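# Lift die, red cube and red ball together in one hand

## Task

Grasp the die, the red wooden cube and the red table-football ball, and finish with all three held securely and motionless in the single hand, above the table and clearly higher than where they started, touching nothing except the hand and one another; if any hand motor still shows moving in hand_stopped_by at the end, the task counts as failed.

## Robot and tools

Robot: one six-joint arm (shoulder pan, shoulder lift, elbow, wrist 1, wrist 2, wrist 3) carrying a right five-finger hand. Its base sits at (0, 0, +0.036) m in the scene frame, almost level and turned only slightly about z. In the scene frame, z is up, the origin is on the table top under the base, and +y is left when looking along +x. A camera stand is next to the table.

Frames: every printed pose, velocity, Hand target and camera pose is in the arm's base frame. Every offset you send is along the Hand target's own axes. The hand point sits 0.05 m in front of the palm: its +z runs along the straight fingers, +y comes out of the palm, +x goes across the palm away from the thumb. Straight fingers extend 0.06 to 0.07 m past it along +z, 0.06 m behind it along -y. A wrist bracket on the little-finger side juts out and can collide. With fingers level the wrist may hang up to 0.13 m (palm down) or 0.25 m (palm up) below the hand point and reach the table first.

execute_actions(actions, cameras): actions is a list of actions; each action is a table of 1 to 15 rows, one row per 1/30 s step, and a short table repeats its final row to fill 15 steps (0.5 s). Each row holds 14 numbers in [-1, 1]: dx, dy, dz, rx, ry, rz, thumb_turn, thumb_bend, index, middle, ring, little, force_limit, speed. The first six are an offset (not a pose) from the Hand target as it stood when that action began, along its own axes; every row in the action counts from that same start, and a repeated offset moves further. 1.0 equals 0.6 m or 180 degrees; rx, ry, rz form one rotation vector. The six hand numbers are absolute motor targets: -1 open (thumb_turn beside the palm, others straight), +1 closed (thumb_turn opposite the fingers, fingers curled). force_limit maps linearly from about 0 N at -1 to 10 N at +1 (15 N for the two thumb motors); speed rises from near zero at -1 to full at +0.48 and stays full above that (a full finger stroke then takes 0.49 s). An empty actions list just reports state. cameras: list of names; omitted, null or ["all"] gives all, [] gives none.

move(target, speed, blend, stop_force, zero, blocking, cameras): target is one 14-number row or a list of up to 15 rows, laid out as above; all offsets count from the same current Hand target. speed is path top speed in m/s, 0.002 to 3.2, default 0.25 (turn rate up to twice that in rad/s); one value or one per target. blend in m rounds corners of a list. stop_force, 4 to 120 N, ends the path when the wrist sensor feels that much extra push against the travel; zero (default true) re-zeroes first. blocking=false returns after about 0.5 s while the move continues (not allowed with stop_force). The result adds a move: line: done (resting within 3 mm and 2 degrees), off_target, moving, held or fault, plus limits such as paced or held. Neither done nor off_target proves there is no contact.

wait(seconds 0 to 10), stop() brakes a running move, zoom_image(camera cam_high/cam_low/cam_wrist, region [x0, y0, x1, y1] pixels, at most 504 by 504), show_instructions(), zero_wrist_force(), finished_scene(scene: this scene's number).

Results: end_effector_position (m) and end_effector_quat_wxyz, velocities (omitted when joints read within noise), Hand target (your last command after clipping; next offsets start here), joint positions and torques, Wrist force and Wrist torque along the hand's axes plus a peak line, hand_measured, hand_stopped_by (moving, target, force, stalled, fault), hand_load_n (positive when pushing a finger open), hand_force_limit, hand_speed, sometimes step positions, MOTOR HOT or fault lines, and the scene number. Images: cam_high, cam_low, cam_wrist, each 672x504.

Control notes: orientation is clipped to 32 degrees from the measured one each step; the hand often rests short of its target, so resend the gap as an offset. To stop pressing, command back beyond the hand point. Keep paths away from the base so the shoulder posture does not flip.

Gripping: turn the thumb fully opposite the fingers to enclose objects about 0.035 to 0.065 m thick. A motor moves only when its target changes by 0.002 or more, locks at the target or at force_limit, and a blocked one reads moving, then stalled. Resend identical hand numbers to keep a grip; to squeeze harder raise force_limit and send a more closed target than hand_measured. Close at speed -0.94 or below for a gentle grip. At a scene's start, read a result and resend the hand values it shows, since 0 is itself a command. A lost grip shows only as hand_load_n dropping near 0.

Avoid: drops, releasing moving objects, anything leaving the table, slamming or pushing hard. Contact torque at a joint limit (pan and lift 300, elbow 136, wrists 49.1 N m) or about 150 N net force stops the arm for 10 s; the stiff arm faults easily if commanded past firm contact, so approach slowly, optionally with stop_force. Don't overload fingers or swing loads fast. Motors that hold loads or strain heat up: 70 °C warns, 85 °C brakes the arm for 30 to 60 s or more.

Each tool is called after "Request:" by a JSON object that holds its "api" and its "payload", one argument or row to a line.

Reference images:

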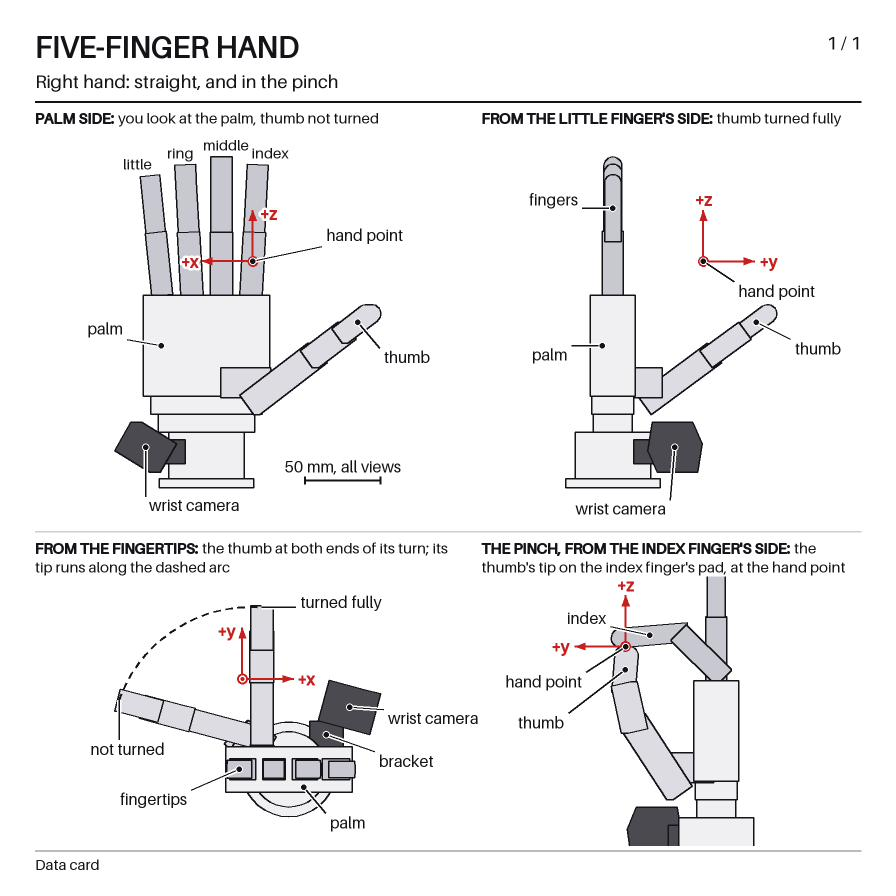

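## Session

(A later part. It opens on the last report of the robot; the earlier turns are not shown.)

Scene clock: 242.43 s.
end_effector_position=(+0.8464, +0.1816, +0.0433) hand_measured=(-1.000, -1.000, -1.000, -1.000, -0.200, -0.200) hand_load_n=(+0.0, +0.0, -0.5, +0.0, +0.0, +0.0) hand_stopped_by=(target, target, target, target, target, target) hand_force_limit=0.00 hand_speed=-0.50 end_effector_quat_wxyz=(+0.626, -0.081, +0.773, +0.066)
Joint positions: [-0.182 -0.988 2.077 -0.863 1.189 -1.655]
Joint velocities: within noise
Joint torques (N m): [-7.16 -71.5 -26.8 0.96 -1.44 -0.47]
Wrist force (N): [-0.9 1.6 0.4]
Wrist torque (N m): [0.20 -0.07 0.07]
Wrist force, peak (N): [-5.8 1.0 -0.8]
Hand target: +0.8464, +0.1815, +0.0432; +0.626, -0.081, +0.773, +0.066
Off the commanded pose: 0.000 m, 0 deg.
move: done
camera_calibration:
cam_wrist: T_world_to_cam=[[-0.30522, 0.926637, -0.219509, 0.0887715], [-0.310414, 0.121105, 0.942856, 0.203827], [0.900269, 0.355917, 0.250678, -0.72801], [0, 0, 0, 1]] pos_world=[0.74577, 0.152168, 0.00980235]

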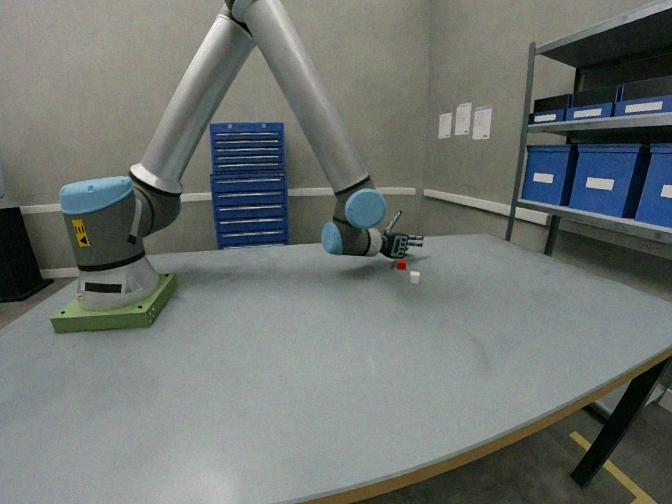

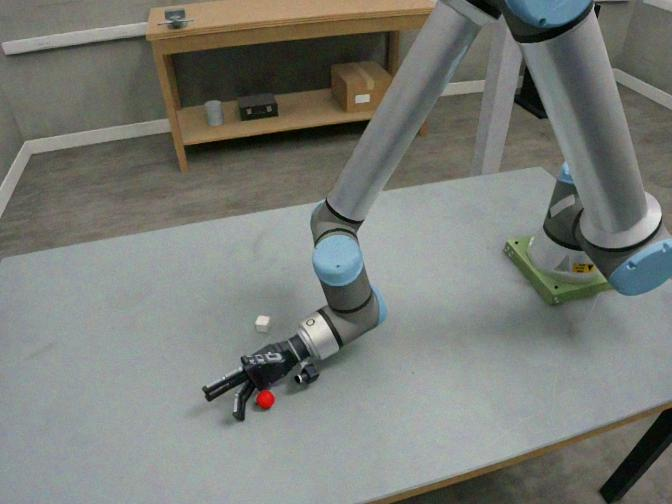

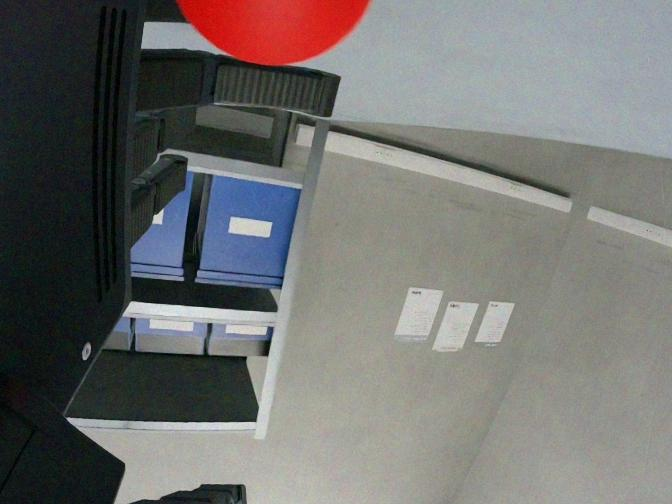

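Request:
{"api": "move", "payload": {
  "target": [0,0.006,0,0,0,0,-1,-1,-1,-1,0.95,0.95,-0.2,-0.85],
  "speed": 0.02
}}

Request:
{"api": "zoom_image", "payload": {
  "camera": "cam_low",
  "region": [200, 290, 330, 430]
}}

Scene clock: 251.57 s.
end_effector_position=(+0.8456, +0.1850, +0.0432) hand_measured=(-1.000, -1.000, -1.000, -1.000, +0.950, +0.950) hand_load_n=(+0.0, +0.0, +0.0, +0.0, +0.0, +0.0) hand_stopped_by=(target, target, target, target, target, target) hand_force_limit=-0.20 hand_speed=-0.85 end_effector_quat_wxyz=(+0.626, -0.081, +0.773, +0.066)
Joint positions: [-0.176 -0.988 2.078 -0.864 1.194 -1.654]
Joint velocities: within noise
Joint torques (N m): [-8.73 -76.21 -19.18 1.12 -1.26 -1.08]
Wrist force (N): [-1.4 2.1 0.1]
Wrist torque (N m): [0.29 0.01 0.05]
Wrist force, peak (N): [-1.4 2.1 0.1]
Hand target: +0.8456, +0.1850, +0.0433; +0.626, -0.081, +0.773, +0.066
Off the commanded pose: 0.000 m, 0 deg.
move: done
camera_calibration:
cam_wrist: T_world_to_cam=[[-0.305191, 0.926626, -0.219596, 0.0853357], [-0.310442, 0.121191, 0.942835, 0.20327], [0.900269, 0.355916, 0.250678, -0.728475], [0, 0, 0, 1]] pos_world=[0.744971, 0.155567, 0.00970193]

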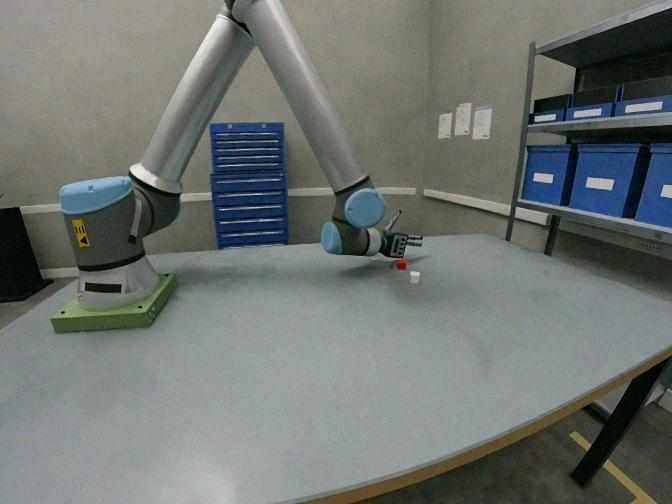

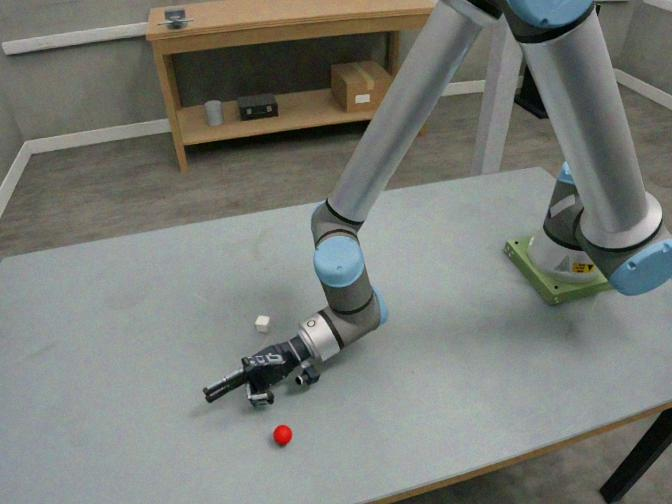

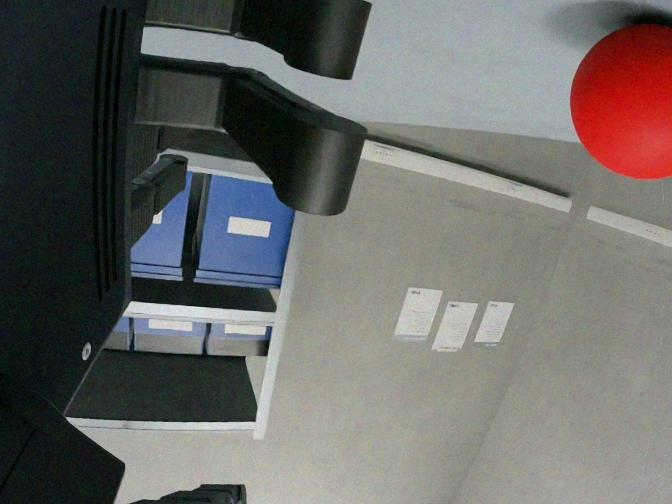

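Scaled by 3.600 from the camera's 672x504 image, which has a finer 960x720 frame.

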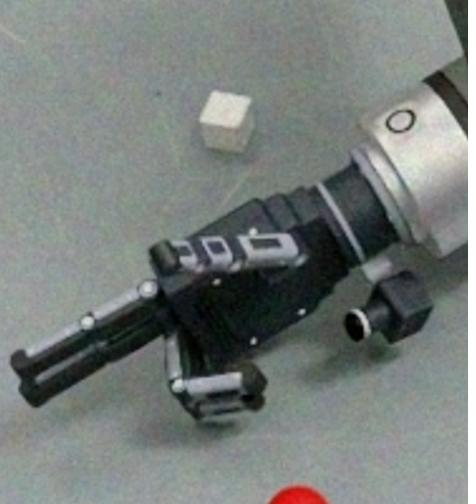

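Request:
{"api": "move", "payload": {
  "target": [
    [-0.0925,-0.008,-0.0215,0,0,0,-1,-1,-1,-1,0.3,0.3,-0.2,-0.3],
    [-0.0998,0.1462,0.0128,0,0,0,-1,-1,-1,-1,0.3,0.3,-0.2,-0.3]
  ],
  "speed": 0.15
}}

Request:
{"api": "zoom_image", "payload": {
  "camera": "cam_low",
  "region": [200, 320, 330, 460]
}}

Scene clock: 280.50 s.
end_effector_position=(+0.8471, +0.2749, +0.1002) hand_measured=(-1.000, -1.000, -1.000, -1.000, +0.300, +0.300) hand_load_n=(+0.0, +0.0, +0.0, +0.0, +0.0, +0.0) hand_stopped_by=(target, target, target, target, target, target) hand_force_limit=-0.20 hand_speed=-0.30 end_effector_quat_wxyz=(+0.626, -0.081, +0.773, +0.066)
Joint positions: [-0.023 -1.062 2.036 -0.759 1.344 -1.619]
Joint velocities: within noise
Joint torques (N m): [7.02 -75.39 -10.02 -4.08 0.14 -2.3]
Wrist force (N): [-0.9 1.5 0.3]
Wrist torque (N m): [0.18 -0.08 0.06]
Wrist force, peak (N): [-0.6 3.7 0.9]
Hand target: +0.8470, +0.2749, +0.1003; +0.626, -0.081, +0.773, +0.066
Off the commanded pose: 0.000 m, 0 deg.
move: done
camera_calibration:
cam_wrist: T_world_to_cam=[[-0.305249, 0.926633, -0.219485, 0.015063], [-0.31032, 0.12111, 0.942886, 0.13893], [0.900291, 0.355926, 0.250584, -0.776148], [0, 0, 0, 1]] pos_world=[0.74647, 0.245468, 0.0668018]

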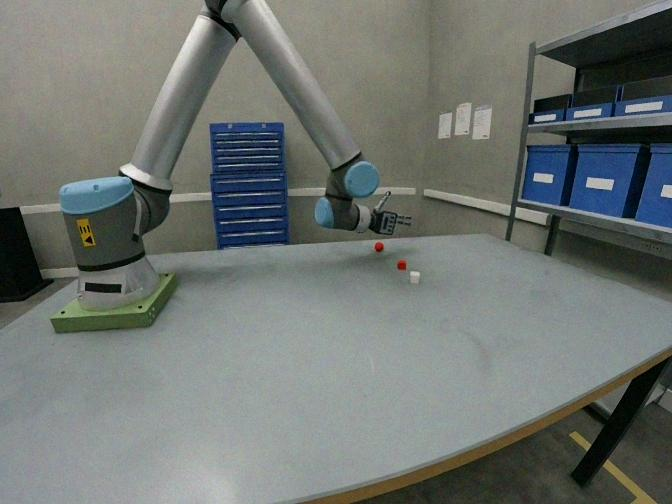

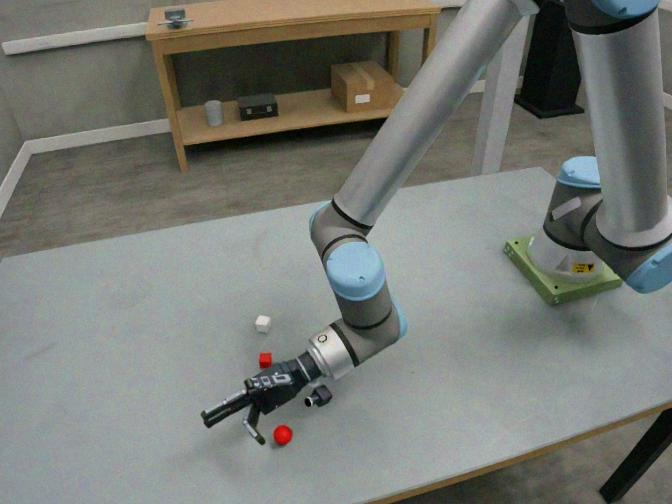

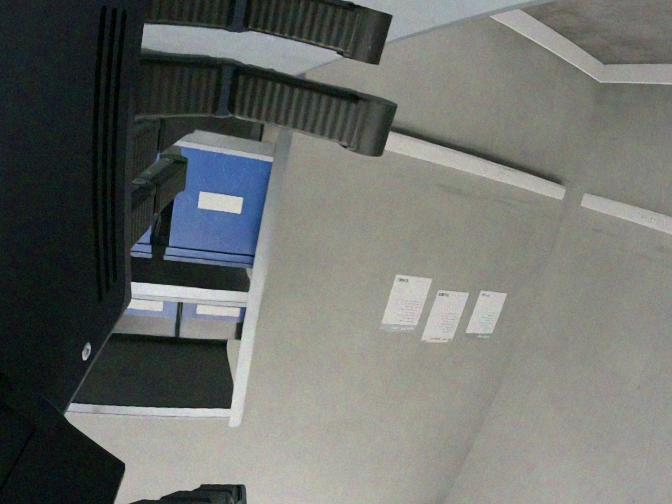

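Scaled by 3.600 from the camera's 672x504 image, which has a finer 960x720 frame.

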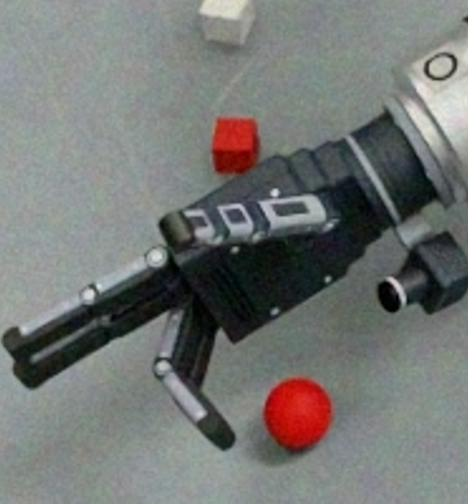

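Request:
{"api": "move", "payload": {
  "target": [0.0955,0,0.0203,0,0,0,-1,-1,-1,-1,0.3,0.3,-0.2,-0.3],
  "speed": 0.02,
  "stop_force": 4
}}

Request:
{"api": "zoom_image", "payload": {
  "camera": "cam_low",
  "region": [200, 320, 330, 460]
}}

Scene clock: 287.77 s.
end_effector_position=(+0.8470, +0.2750, +0.0417) hand_measured=(-1.000, -1.000, -1.000, -1.000, +0.300, +0.300) hand_load_n=(+0.0, +0.0, +0.0, +0.0, +0.0, +0.0) hand_stopped_by=(target, target, target, target, target, target) hand_force_limit=-0.20 hand_speed=-0.30 end_effector_quat_wxyz=(+0.626, -0.081, +0.773, +0.066)
Joint positions: [-0.023 -0.971 2.043 -0.857 1.344 -1.619]
Joint velocities: within noise
Joint torques (N m): [15.87 -79.29 -13.56 0.99 1.86 0.36]
Wrist force (N): [-1.1 1.9 0.3]
Wrist torque (N m): [0.25 -0.04 0.06]
Wrist force, peak (N): [-1.3 2.0 0.5]
Hand target: +0.8470, +0.2750, +0.0417; +0.626, -0.081, +0.773, +0.066
Off the commanded pose: 0.000 m, 0 deg.
move: done
camera_calibration:
cam_wrist: T_world_to_cam=[[-0.305191, 0.926626, -0.219596, 0.00203718], [-0.310442, 0.121191, 0.942835, 0.194211], [0.900269, 0.355916, 0.250678, -0.761392], [0, 0, 0, 1]] pos_world=[0.746371, 0.245567, 0.00820193]

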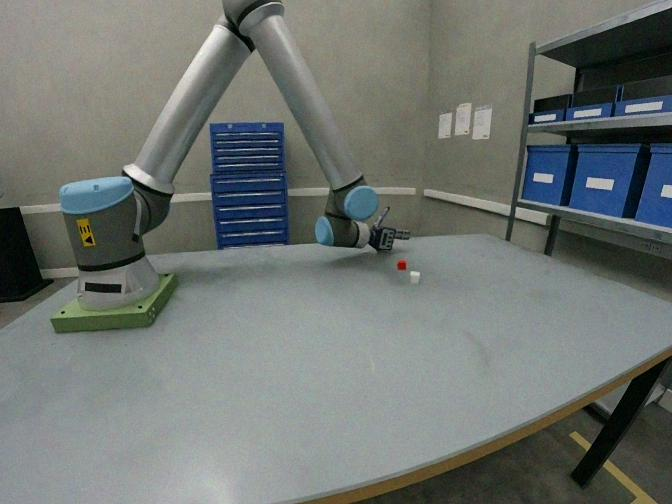

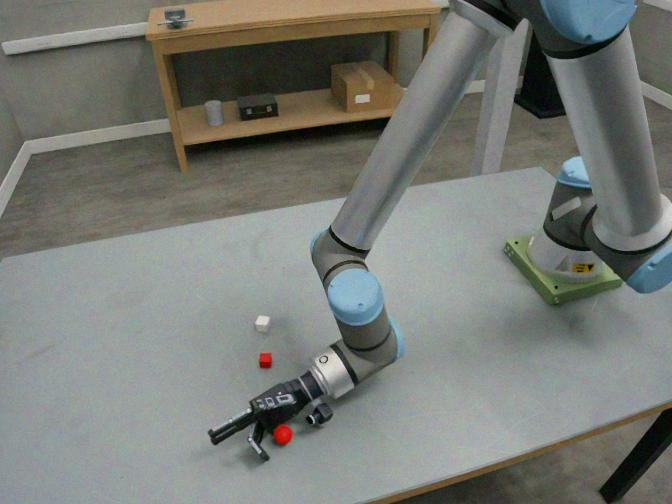

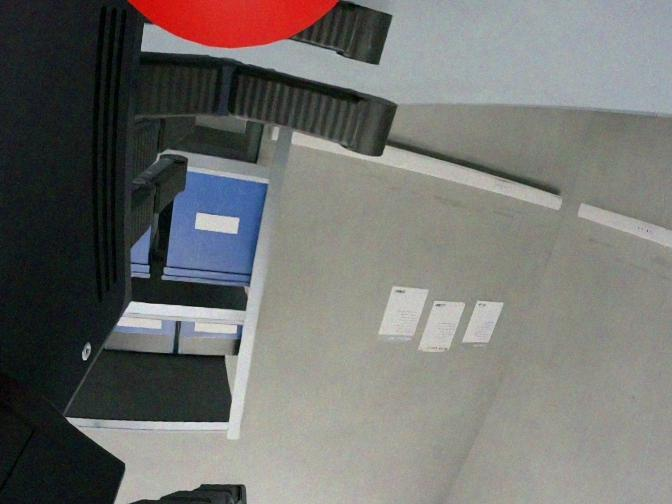

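Scaled by 3.600 from the camera's 672x504 image, which has a finer 960x720 frame.

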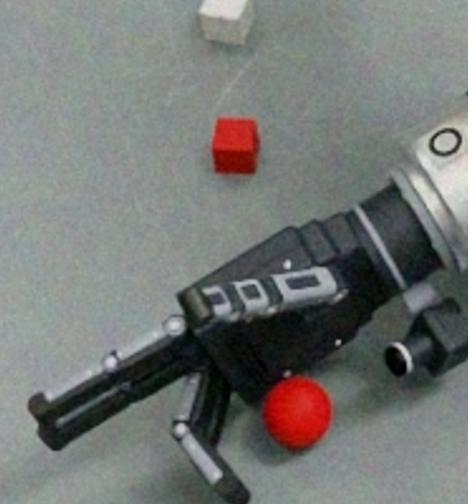

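Request:
{"api": "move", "payload": {
  "target": [0,0,0,0,0,0,-1,-1,-1,-1,0.97,0.97,-0.1,-0.8],
  "speed": 0.02
}}

Request:
{"api": "zoom_image", "payload": {
  "camera": "cam_low",
  "region": [200, 320, 330, 460]
}}

Scene clock: 291.20 s.
end_effector_position=(+0.8470, +0.2750, +0.0417) hand_measured=(-1.000, -1.000, -1.000, -1.000, +0.970, +0.944) hand_load_n=(+0.0, +0.0, +0.0, +0.0, +0.0, +3.5) hand_stopped_by=(target, target, target, target, target, force) hand_force_limit=-0.10 hand_speed=-0.80 end_effector_quat_wxyz=(+0.626, -0.081, +0.773, +0.066)
Joint positions: [-0.023 -0.971 2.043 -0.857 1.344 -1.619]
Joint velocities: within noise
Joint torques (N m): [12.7 -75.96 -29.46 -0.38 2 -0.35]
Wrist force (N): [-2.5 1.6 0.3]
Wrist torque (N m): [0.22 0.01 0.00]
Wrist force, peak (N): [-2.8 1.9 0.5]
Hand target: +0.8470, +0.2750, +0.0417; +0.626, -0.081, +0.773, +0.066
Off the commanded pose: 0.000 m, 0 deg.
move: done
camera_calibration:
cam_wrist: T_world_to_cam=[[-0.305191, 0.926626, -0.219596, 0.00203718], [-0.310442, 0.121191, 0.942835, 0.194211], [0.900269, 0.355916, 0.250678, -0.761392], [0, 0, 0, 1]] pos_world=[0.746371, 0.245567, 0.00820193]

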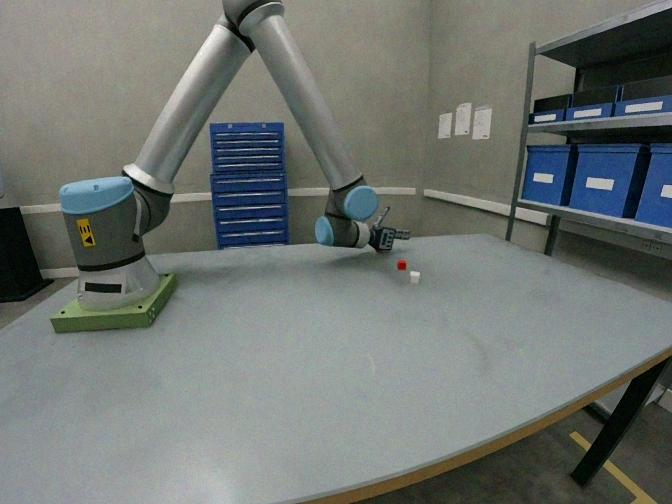

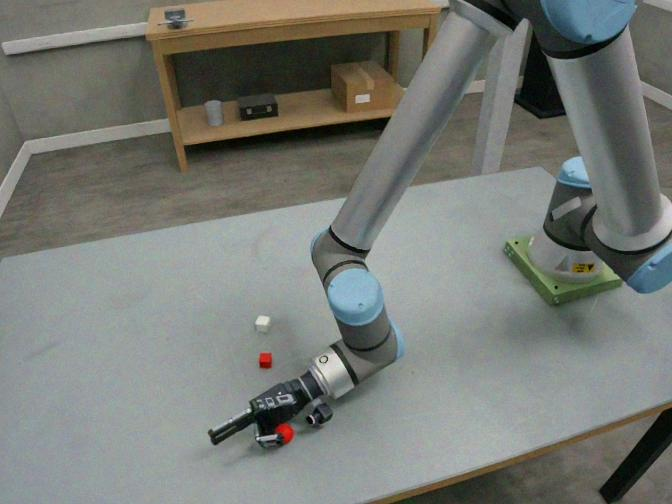

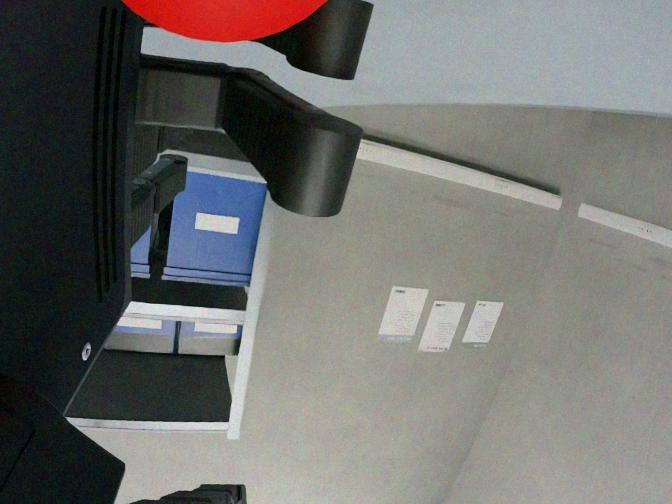

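Scaled by 3.600 from the camera's 672x504 image, which has a finer 960x720 frame.

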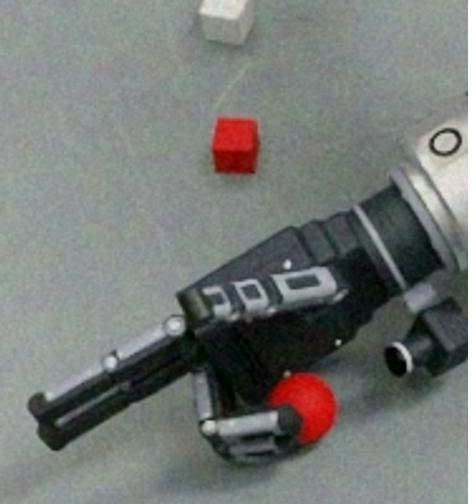

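Request:
{"api": "move", "payload": {
  "target": [0,0,0,0,0,0,-1,-1,-1,-1,1,1,0.2,-0.8],
  "speed": 0.02,
  "cameras": []
}}

Request:
{"api": "move", "payload": {
  "target": [-0.049,0,-0.0104,0,0,0,-1,-1,-1,-1,1,1,0.2,-0.8],
  "speed": 0.05
}}

Request:
{"api": "zoom_image", "payload": {
  "camera": "cam_low",
  "region": [200, 320, 330, 460]
}}

Scene clock: 297.57 s.
end_effector_position=(+0.8470, +0.2750, +0.0417) hand_measured=(-1.000, -1.000, -1.000, -1.000, +1.000, +1.000) hand_load_n=(+0.0, +0.0, +0.0, +0.0, +0.0, +0.5) hand_stopped_by=(target, target, target, target, target, target) hand_force_limit=0.20 hand_speed=-0.80 end_effector_quat_wxyz=(+0.626, -0.081, +0.773, +0.066)
Joint positions: [-0.023 -0.971 2.043 -0.857 1.344 -1.619]
Joint velocities: within noise
Joint torques (N m): [10.05 -67.47 -25.84 -2.47 1.44 -0.34]
Wrist force (N): [-0.9 1.9 0.2]
Wrist torque (N m): [0.25 -0.07 0.07]
Wrist force, peak (N): [-2.2 2.1 0.8]
Hand target: +0.8470, +0.2750, +0.0417; +0.626, -0.081, +0.773, +0.066
Off the commanded pose: 0.000 m, 0 deg.
move: done
No camera images: "cameras" was empty.

Scene clock: 298.43 s.
end_effector_position=(+0.8470, +0.2750, +0.0719) hand_measured=(-1.000, -1.000, -1.000, -1.000, +1.000, +1.000) hand_load_n=(+0.0, +0.0, +0.0, +0.0, +0.0, +0.0) hand_stopped_by=(target, target, target, target, target, target) hand_force_limit=0.20 hand_speed=-0.80 end_effector_quat_wxyz=(+0.626, -0.081, +0.773, +0.066) end_effector_velocity=(+0.000, +0.000, -0.002) end_effector_angular_velocity=(+0.001, -0.001, -0.001)
Joint positions: [-0.023 -1.018 2.041 -0.807 1.344 -1.619]
Joint velocities: [0 0.004 0 -0.005 0 0.001]
Joint torques (N m): [-1.31 -48.91 -29.35 -4.73 -0.47 -0.42]
Wrist force (N): [-1.1 1.7 0.1]
Wrist torque (N m): [0.23 -0.03 0.06]
Wrist force, peak (N): [-1.6 1.7 0.0]
Hand target: +0.8470, +0.2750, +0.0718; +0.626, -0.081, +0.773, +0.066
Off the commanded pose: 0.000 m, 0 deg.
move: done
camera_calibration:
cam_wrist: T_world_to_cam=[[-0.30521, 0.926619, -0.219601, 0.00868569], [-0.310357, 0.121224, 0.942859, 0.165666], [0.900292, 0.355925, 0.250584, -0.768977], [0, 0, 0, 1]] pos_world=[0.746371, 0.245567, 0.0384013]

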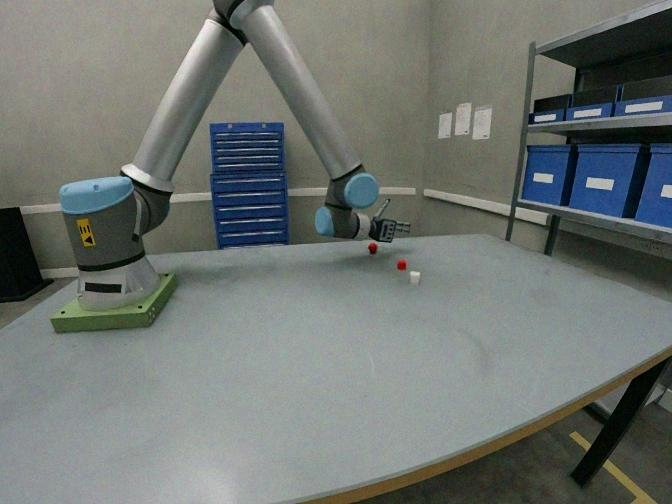

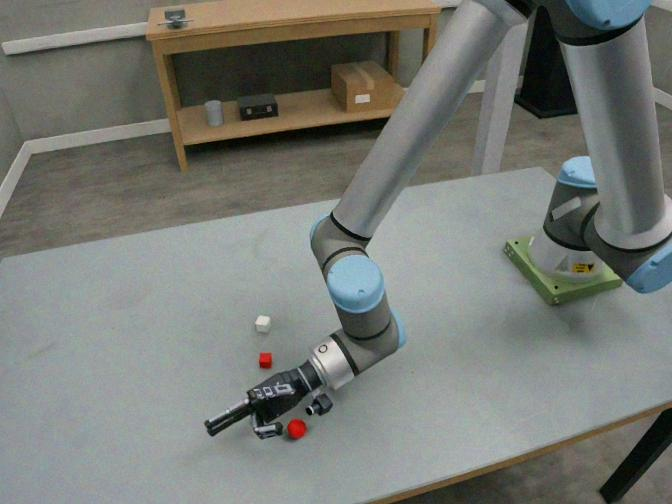

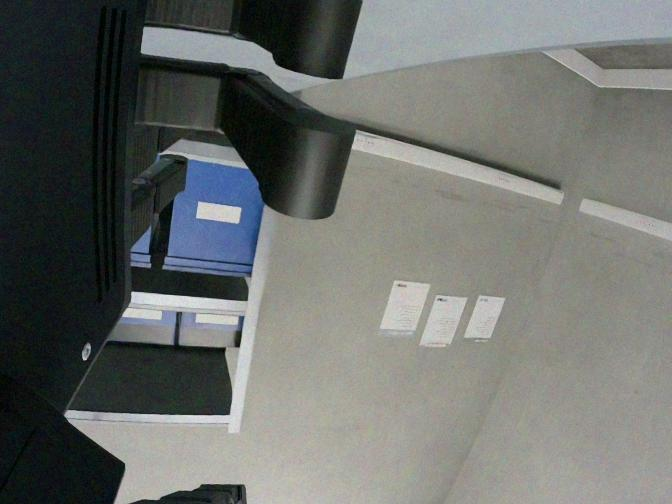

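Scaled by 3.600 from the camera's 672x504 image, which has a finer 960x720 frame.

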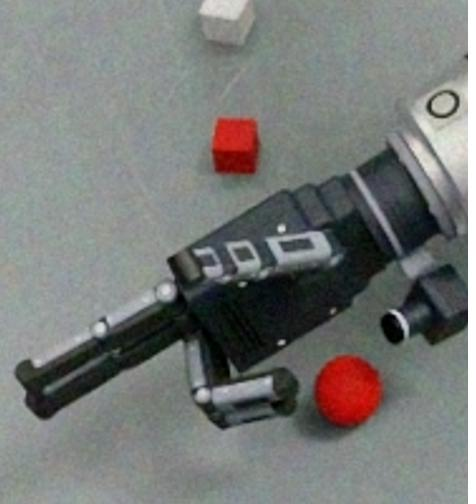

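Request:
{"api": "move", "payload": {
  "target": [
    [-0.0489,0,-0.0104,0,0,0,-1,-1,-1,-1,0.3,0.3,-0.2,-0.3],
    [-0.043,0.0015,-0.0377,0,0,0,-1,-1,-1,-1,0.3,0.3,-0.2,-0.3]
  ],
  "speed": 0.1,
  "cameras": []
}}

Request:
{"api": "move", "payload": {
  "target": [0.096,0,0.0204,0,0,0,-1,-1,-1,-1,0.3,0.3,-0.2,-0.3],
  "speed": 0.015,
  "stop_force": 4
}}

Request:
{"api": "zoom_image", "payload": {
  "camera": "cam_low",
  "region": [220, 320, 350, 460]
}}

Scene clock: 333.87 s.
end_effector_position=(+0.8305, +0.2723, +0.1018) hand_measured=(-1.000, -1.000, -1.000, -1.000, +0.300, +0.300) hand_load_n=(+0.0, +0.0, +0.0, +0.0, +0.0, +0.0) hand_stopped_by=(target, target, target, target, target, target) hand_force_limit=-0.20 hand_speed=-0.30 end_effector_quat_wxyz=(+0.626, -0.081, +0.773, +0.066)
Joint positions: [-0.028 -1.082 2.07 -0.773 1.339 -1.62]
Joint velocities: within noise
Joint torques (N m): [16.37 -56.9 -28.71 1.62 1.5 -0.66]
Wrist force (N): [-0.6 1.7 0.2]
Wrist torque (N m): [0.23 -0.11 0.09]
Wrist force, peak (N): [-2.2 1.4 1.5]
Hand target: +0.8305, +0.2723, +0.1017; +0.626, -0.081, +0.773, +0.066
Off the commanded pose: 0.000 m, 0 deg.
move: done
No camera images: "cameras" was empty.

Scene clock: 338.80 s.
end_effector_position=(+0.8304, +0.2724, +0.0428) hand_measured=(-1.000, -1.000, -1.000, -1.000, +0.300, +0.300) hand_load_n=(+0.0, +0.0, +0.0, +0.0, -0.5, +0.0) hand_stopped_by=(target, target, target, target, target, target) hand_force_limit=-0.20 hand_speed=-0.30 end_effector_quat_wxyz=(+0.626, -0.081, +0.773, +0.066)
Joint positions: [-0.028 -0.987 2.077 -0.874 1.339 -1.62]
Joint velocities: within noise
Joint torques (N m): [12.64 -76.46 -10.55 1.41 2.39 0.85]
Wrist force (N): [-1.2 1.9 0.2]
Wrist torque (N m): [0.25 -0.01 0.05]
Wrist force, peak (N): [-1.0 2.2 0.4]
Hand target: +0.8304, +0.2724, +0.0428; +0.626, -0.081, +0.773, +0.066
Off the commanded pose: 0.000 m, 0 deg.
move: done
camera_calibration:
cam_wrist: T_world_to_cam=[[-0.305191, 0.926626, -0.219596, -0.000378203], [-0.310442, 0.121191, 0.942835, 0.188336], [0.900269, 0.355916, 0.250678, -0.745798], [0, 0, 0, 1]] pos_world=[0.729771, 0.242967, 0.00930193]

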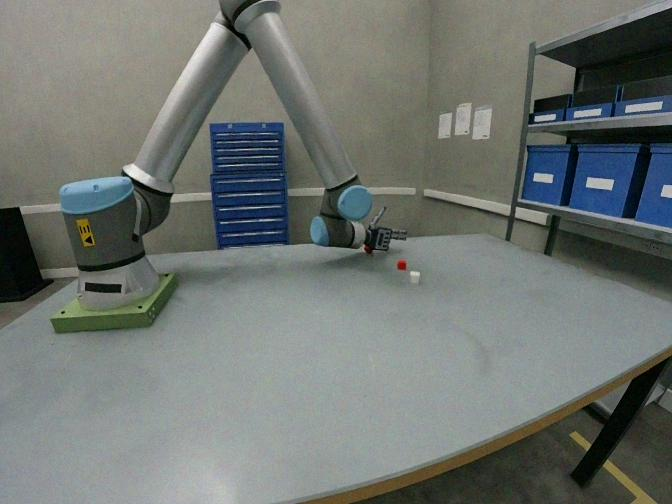

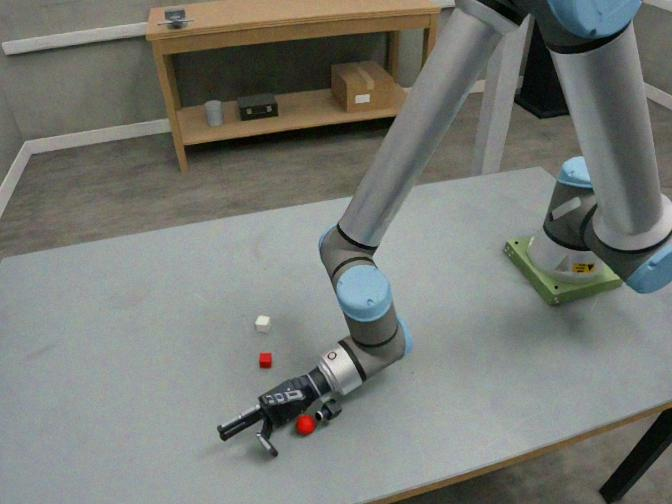

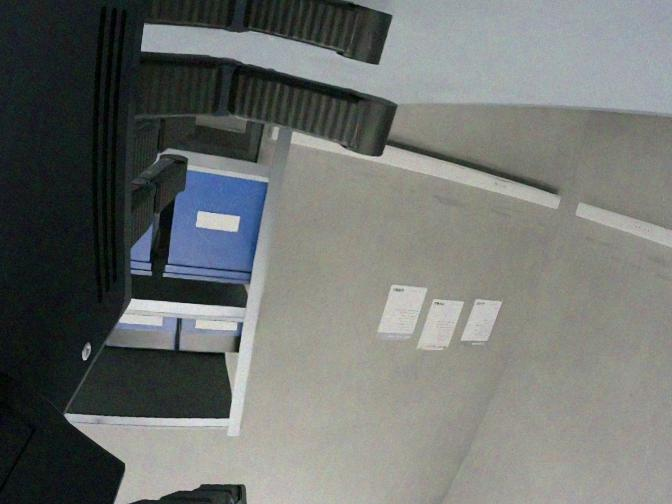

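Scaled by 3.600 from the camera's 672x504 image, which has a finer 960x720 frame.

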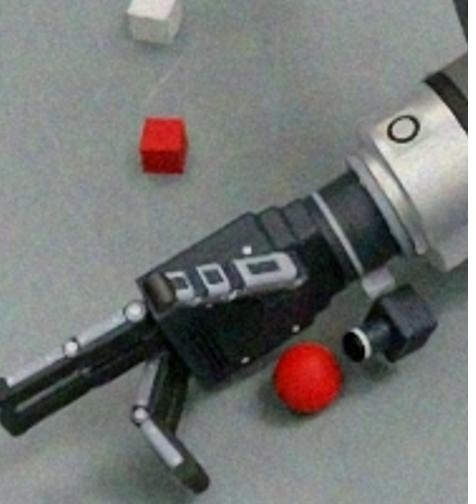

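Request:
{"api": "wait", "payload": {
  "seconds": 0.5,
  "cameras": ["cam_low"]
}}

Request:
{"api": "zoom_image", "payload": {
  "camera": "cam_low",
  "region": [220, 320, 350, 460]
}}

Scene clock: 343.43 s.
end_effector_position=(+0.8304, +0.2724, +0.0428) hand_measured=(-1.000, -1.000, -1.000, -1.000, +0.300, +0.300) hand_load_n=(+0.0, +0.0, +0.0, +0.0, +0.0, +0.0) hand_stopped_by=(target, target, target, target, target, target) hand_force_limit=-0.20 hand_speed=-0.30 end_effector_quat_wxyz=(+0.626, -0.081, +0.773, +0.066)
Joint positions: [-0.028 -0.987 2.077 -0.874 1.339 -1.62]
Joint velocities: within noise
Joint torques (N m): [10.34 -78.71 -24.43 -0.05 1.95 0.89]
Wrist force (N): [-1.3 1.9 0.4]
Wrist torque (N m): [0.23 0.00 0.05]
Wrist force, peak (N): [-1.4 2.1 0.6]
Hand target: +0.8304, +0.2724, +0.0428; +0.626, -0.081, +0.773, +0.066
Off the commanded pose: 0.000 m, 0 deg.
wait: 0.50 s; at rest from the start
Images, in order (width x height): cam_low 672x504.

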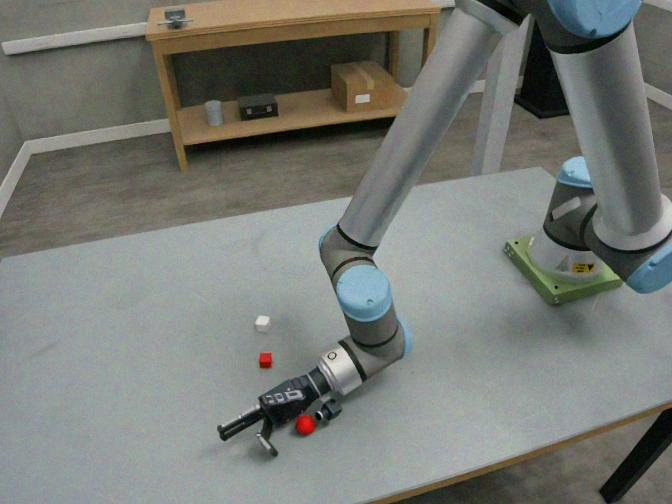

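Scaled by 3.600 from the camera's 672x504 image, which has a finer 960x720 frame.

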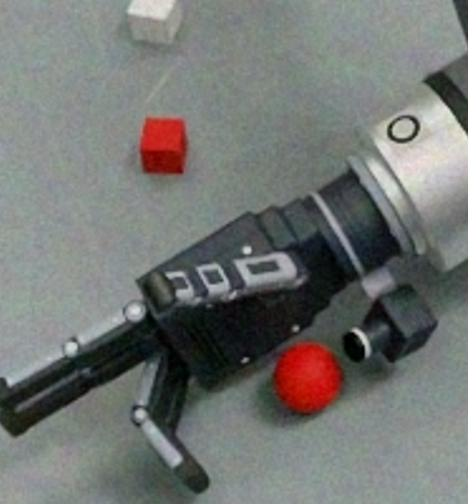

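Request:
{"api": "move", "payload": {
  "target": [0.0053,0,-0.0207,0,0,0,-1,-1,-1,-1,0.3,0.3,-0.2,-0.3],
  "speed": 0.03
}}

Request:
{"api": "zoom_image", "payload": {
  "camera": "cam_low",
  "region": [220, 320, 350, 460]
}}

Scene clock: 349.53 s.
end_effector_position=(+0.8177, +0.2697, +0.0423) hand_measured=(-1.000, -1.000, -1.000, -1.000, +0.300, +0.300) hand_load_n=(+0.0, +0.0, +0.0, +0.0, +0.0, +0.0) hand_stopped_by=(target, target, target, target, target, target) hand_force_limit=-0.20 hand_speed=-0.30 end_effector_quat_wxyz=(+0.626, -0.081, +0.773, +0.066)
Joint positions: [-0.033 -0.998 2.104 -0.889 1.334 -1.621]
Joint velocities: within noise
Joint torques (N m): [6.47 -51.04 -30.54 1.07 0.01 -1.71]
Wrist force (N): [-0.9 1.3 0.4]
Wrist torque (N m): [0.16 -0.06 0.06]
Wrist force, peak (N): [-1.3 2.1 0.6]
Hand target: +0.8179, +0.2697, +0.0423; +0.626, -0.081, +0.773, +0.066
Off the commanded pose: 0.000 m, 0 deg.
move: done
camera_calibration:
cam_wrist: T_world_to_cam=[[-0.305245, 0.926597, -0.219643, -0.00181626], [-0.310547, 0.121182, 0.942802, 0.185269], [0.900214, 0.355995, 0.250762, -0.733258], [0, 0, 0, 1]] pos_world=[0.71707, 0.240268, 0.00880227]

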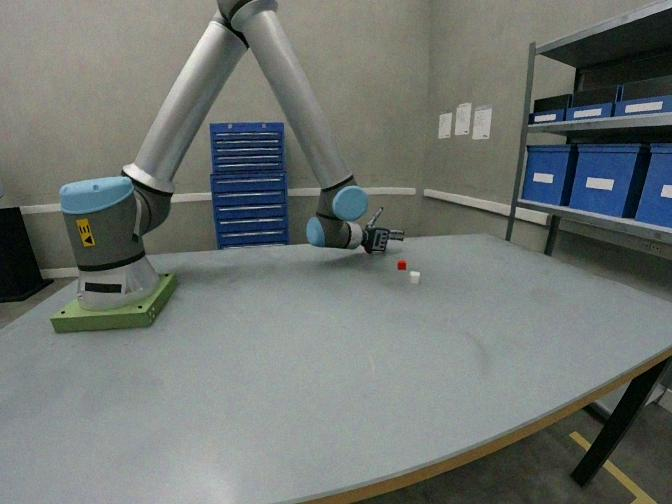

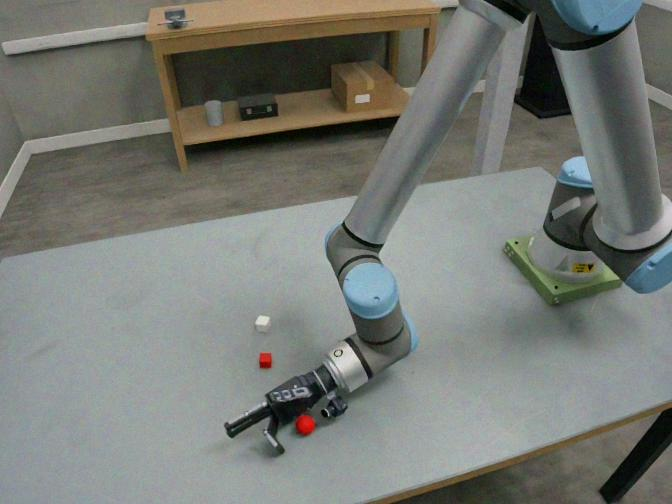

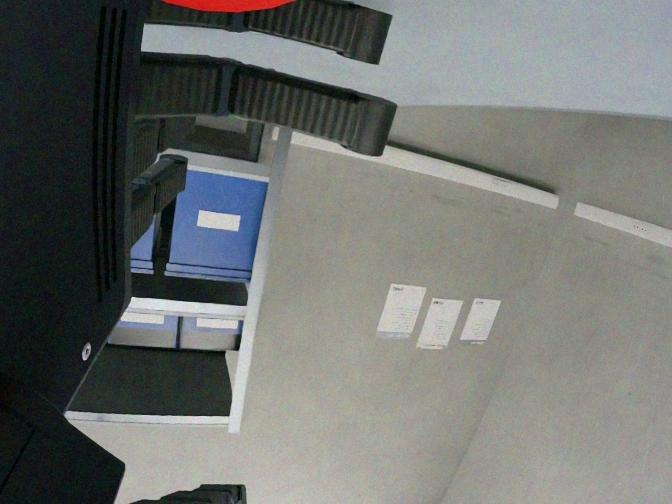

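Scaled by 3.600 from the camera's 672x504 image, which has a finer 960x720 frame.

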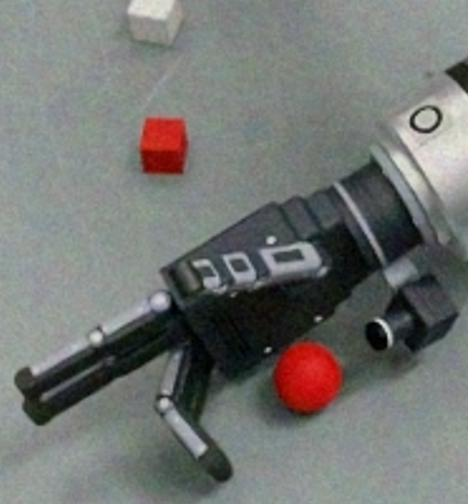

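Request:
{"api": "move", "payload": {
  "target": [0,0,0,0,0,0,-1,-1,-1,-1,1,1,-0.3,-0.85],
  "speed": 0.02
}}

Request:
{"api": "zoom_image", "payload": {
  "camera": "cam_low",
  "region": [220, 320, 350, 460]
}}

Scene clock: 355.53 s.
end_effector_position=(+0.8179, +0.2697, +0.0423) hand_measured=(-1.000, -1.000, -1.000, -1.000, +1.000, +1.000) hand_load_n=(+0.0, +0.0, +0.0, +0.0, +0.0, +0.0) hand_stopped_by=(target, target, target, target, target, target) hand_force_limit=-0.30 hand_speed=-0.85 end_effector_quat_wxyz=(+0.626, -0.081, +0.773, +0.066)
Joint positions: [-0.033 -0.998 2.103 -0.889 1.334 -1.621]
Joint velocities: within noise
Joint torques (N m): [11.63 -50.13 -17.9 -0.15 1.2 0.19]
Wrist force (N): [-1.1 1.8 0.5]
Wrist torque (N m): [0.23 -0.05 0.07]
Wrist force, peak (N): [-0.9 2.3 0.4]
Hand target: +0.8179, +0.2697, +0.0423; +0.626, -0.081, +0.773, +0.066
Off the commanded pose: 0.000 m, 0 deg.
move: done
camera_calibration:
cam_wrist: T_world_to_cam=[[-0.305191, 0.926626, -0.219596, -0.00180099], [-0.310442, 0.121191, 0.942835, 0.185254], [0.900269, 0.355916, 0.250678, -0.733458], [0, 0, 0, 1]] pos_world=[0.717271, 0.240267, 0.00880193]

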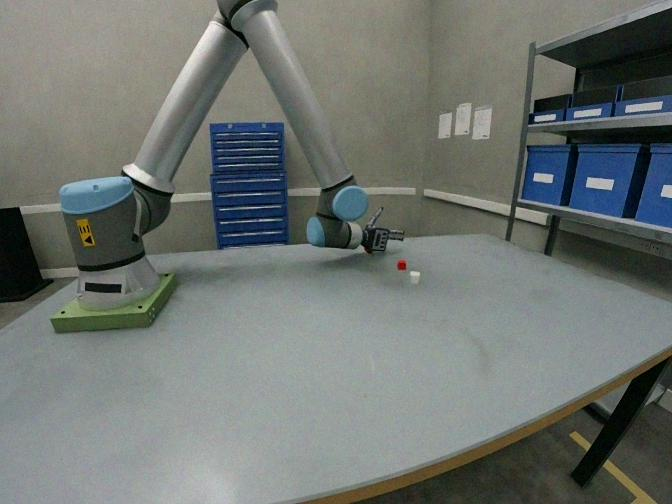

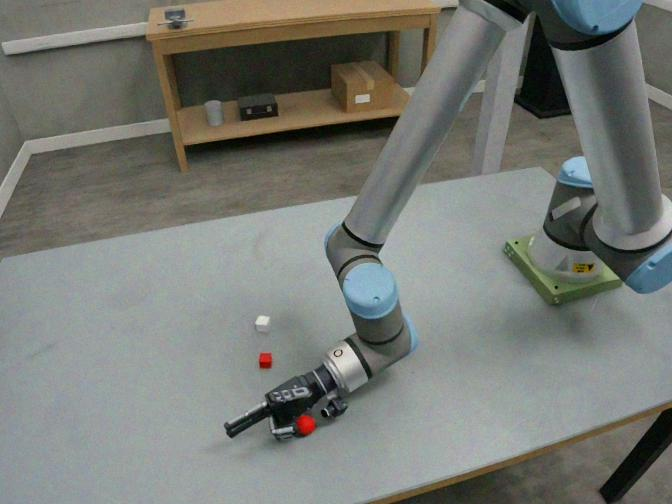

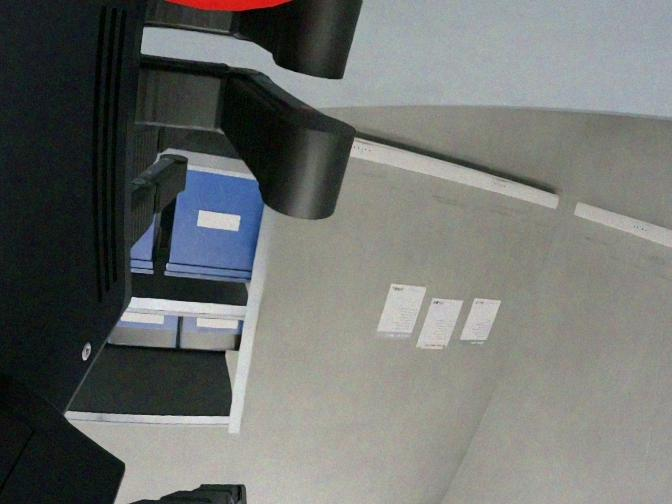

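Scaled by 3.600 from the camera's 672x504 image, which has a finer 960x720 frame.

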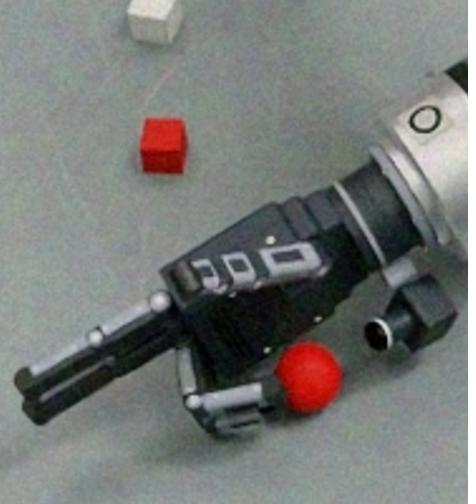

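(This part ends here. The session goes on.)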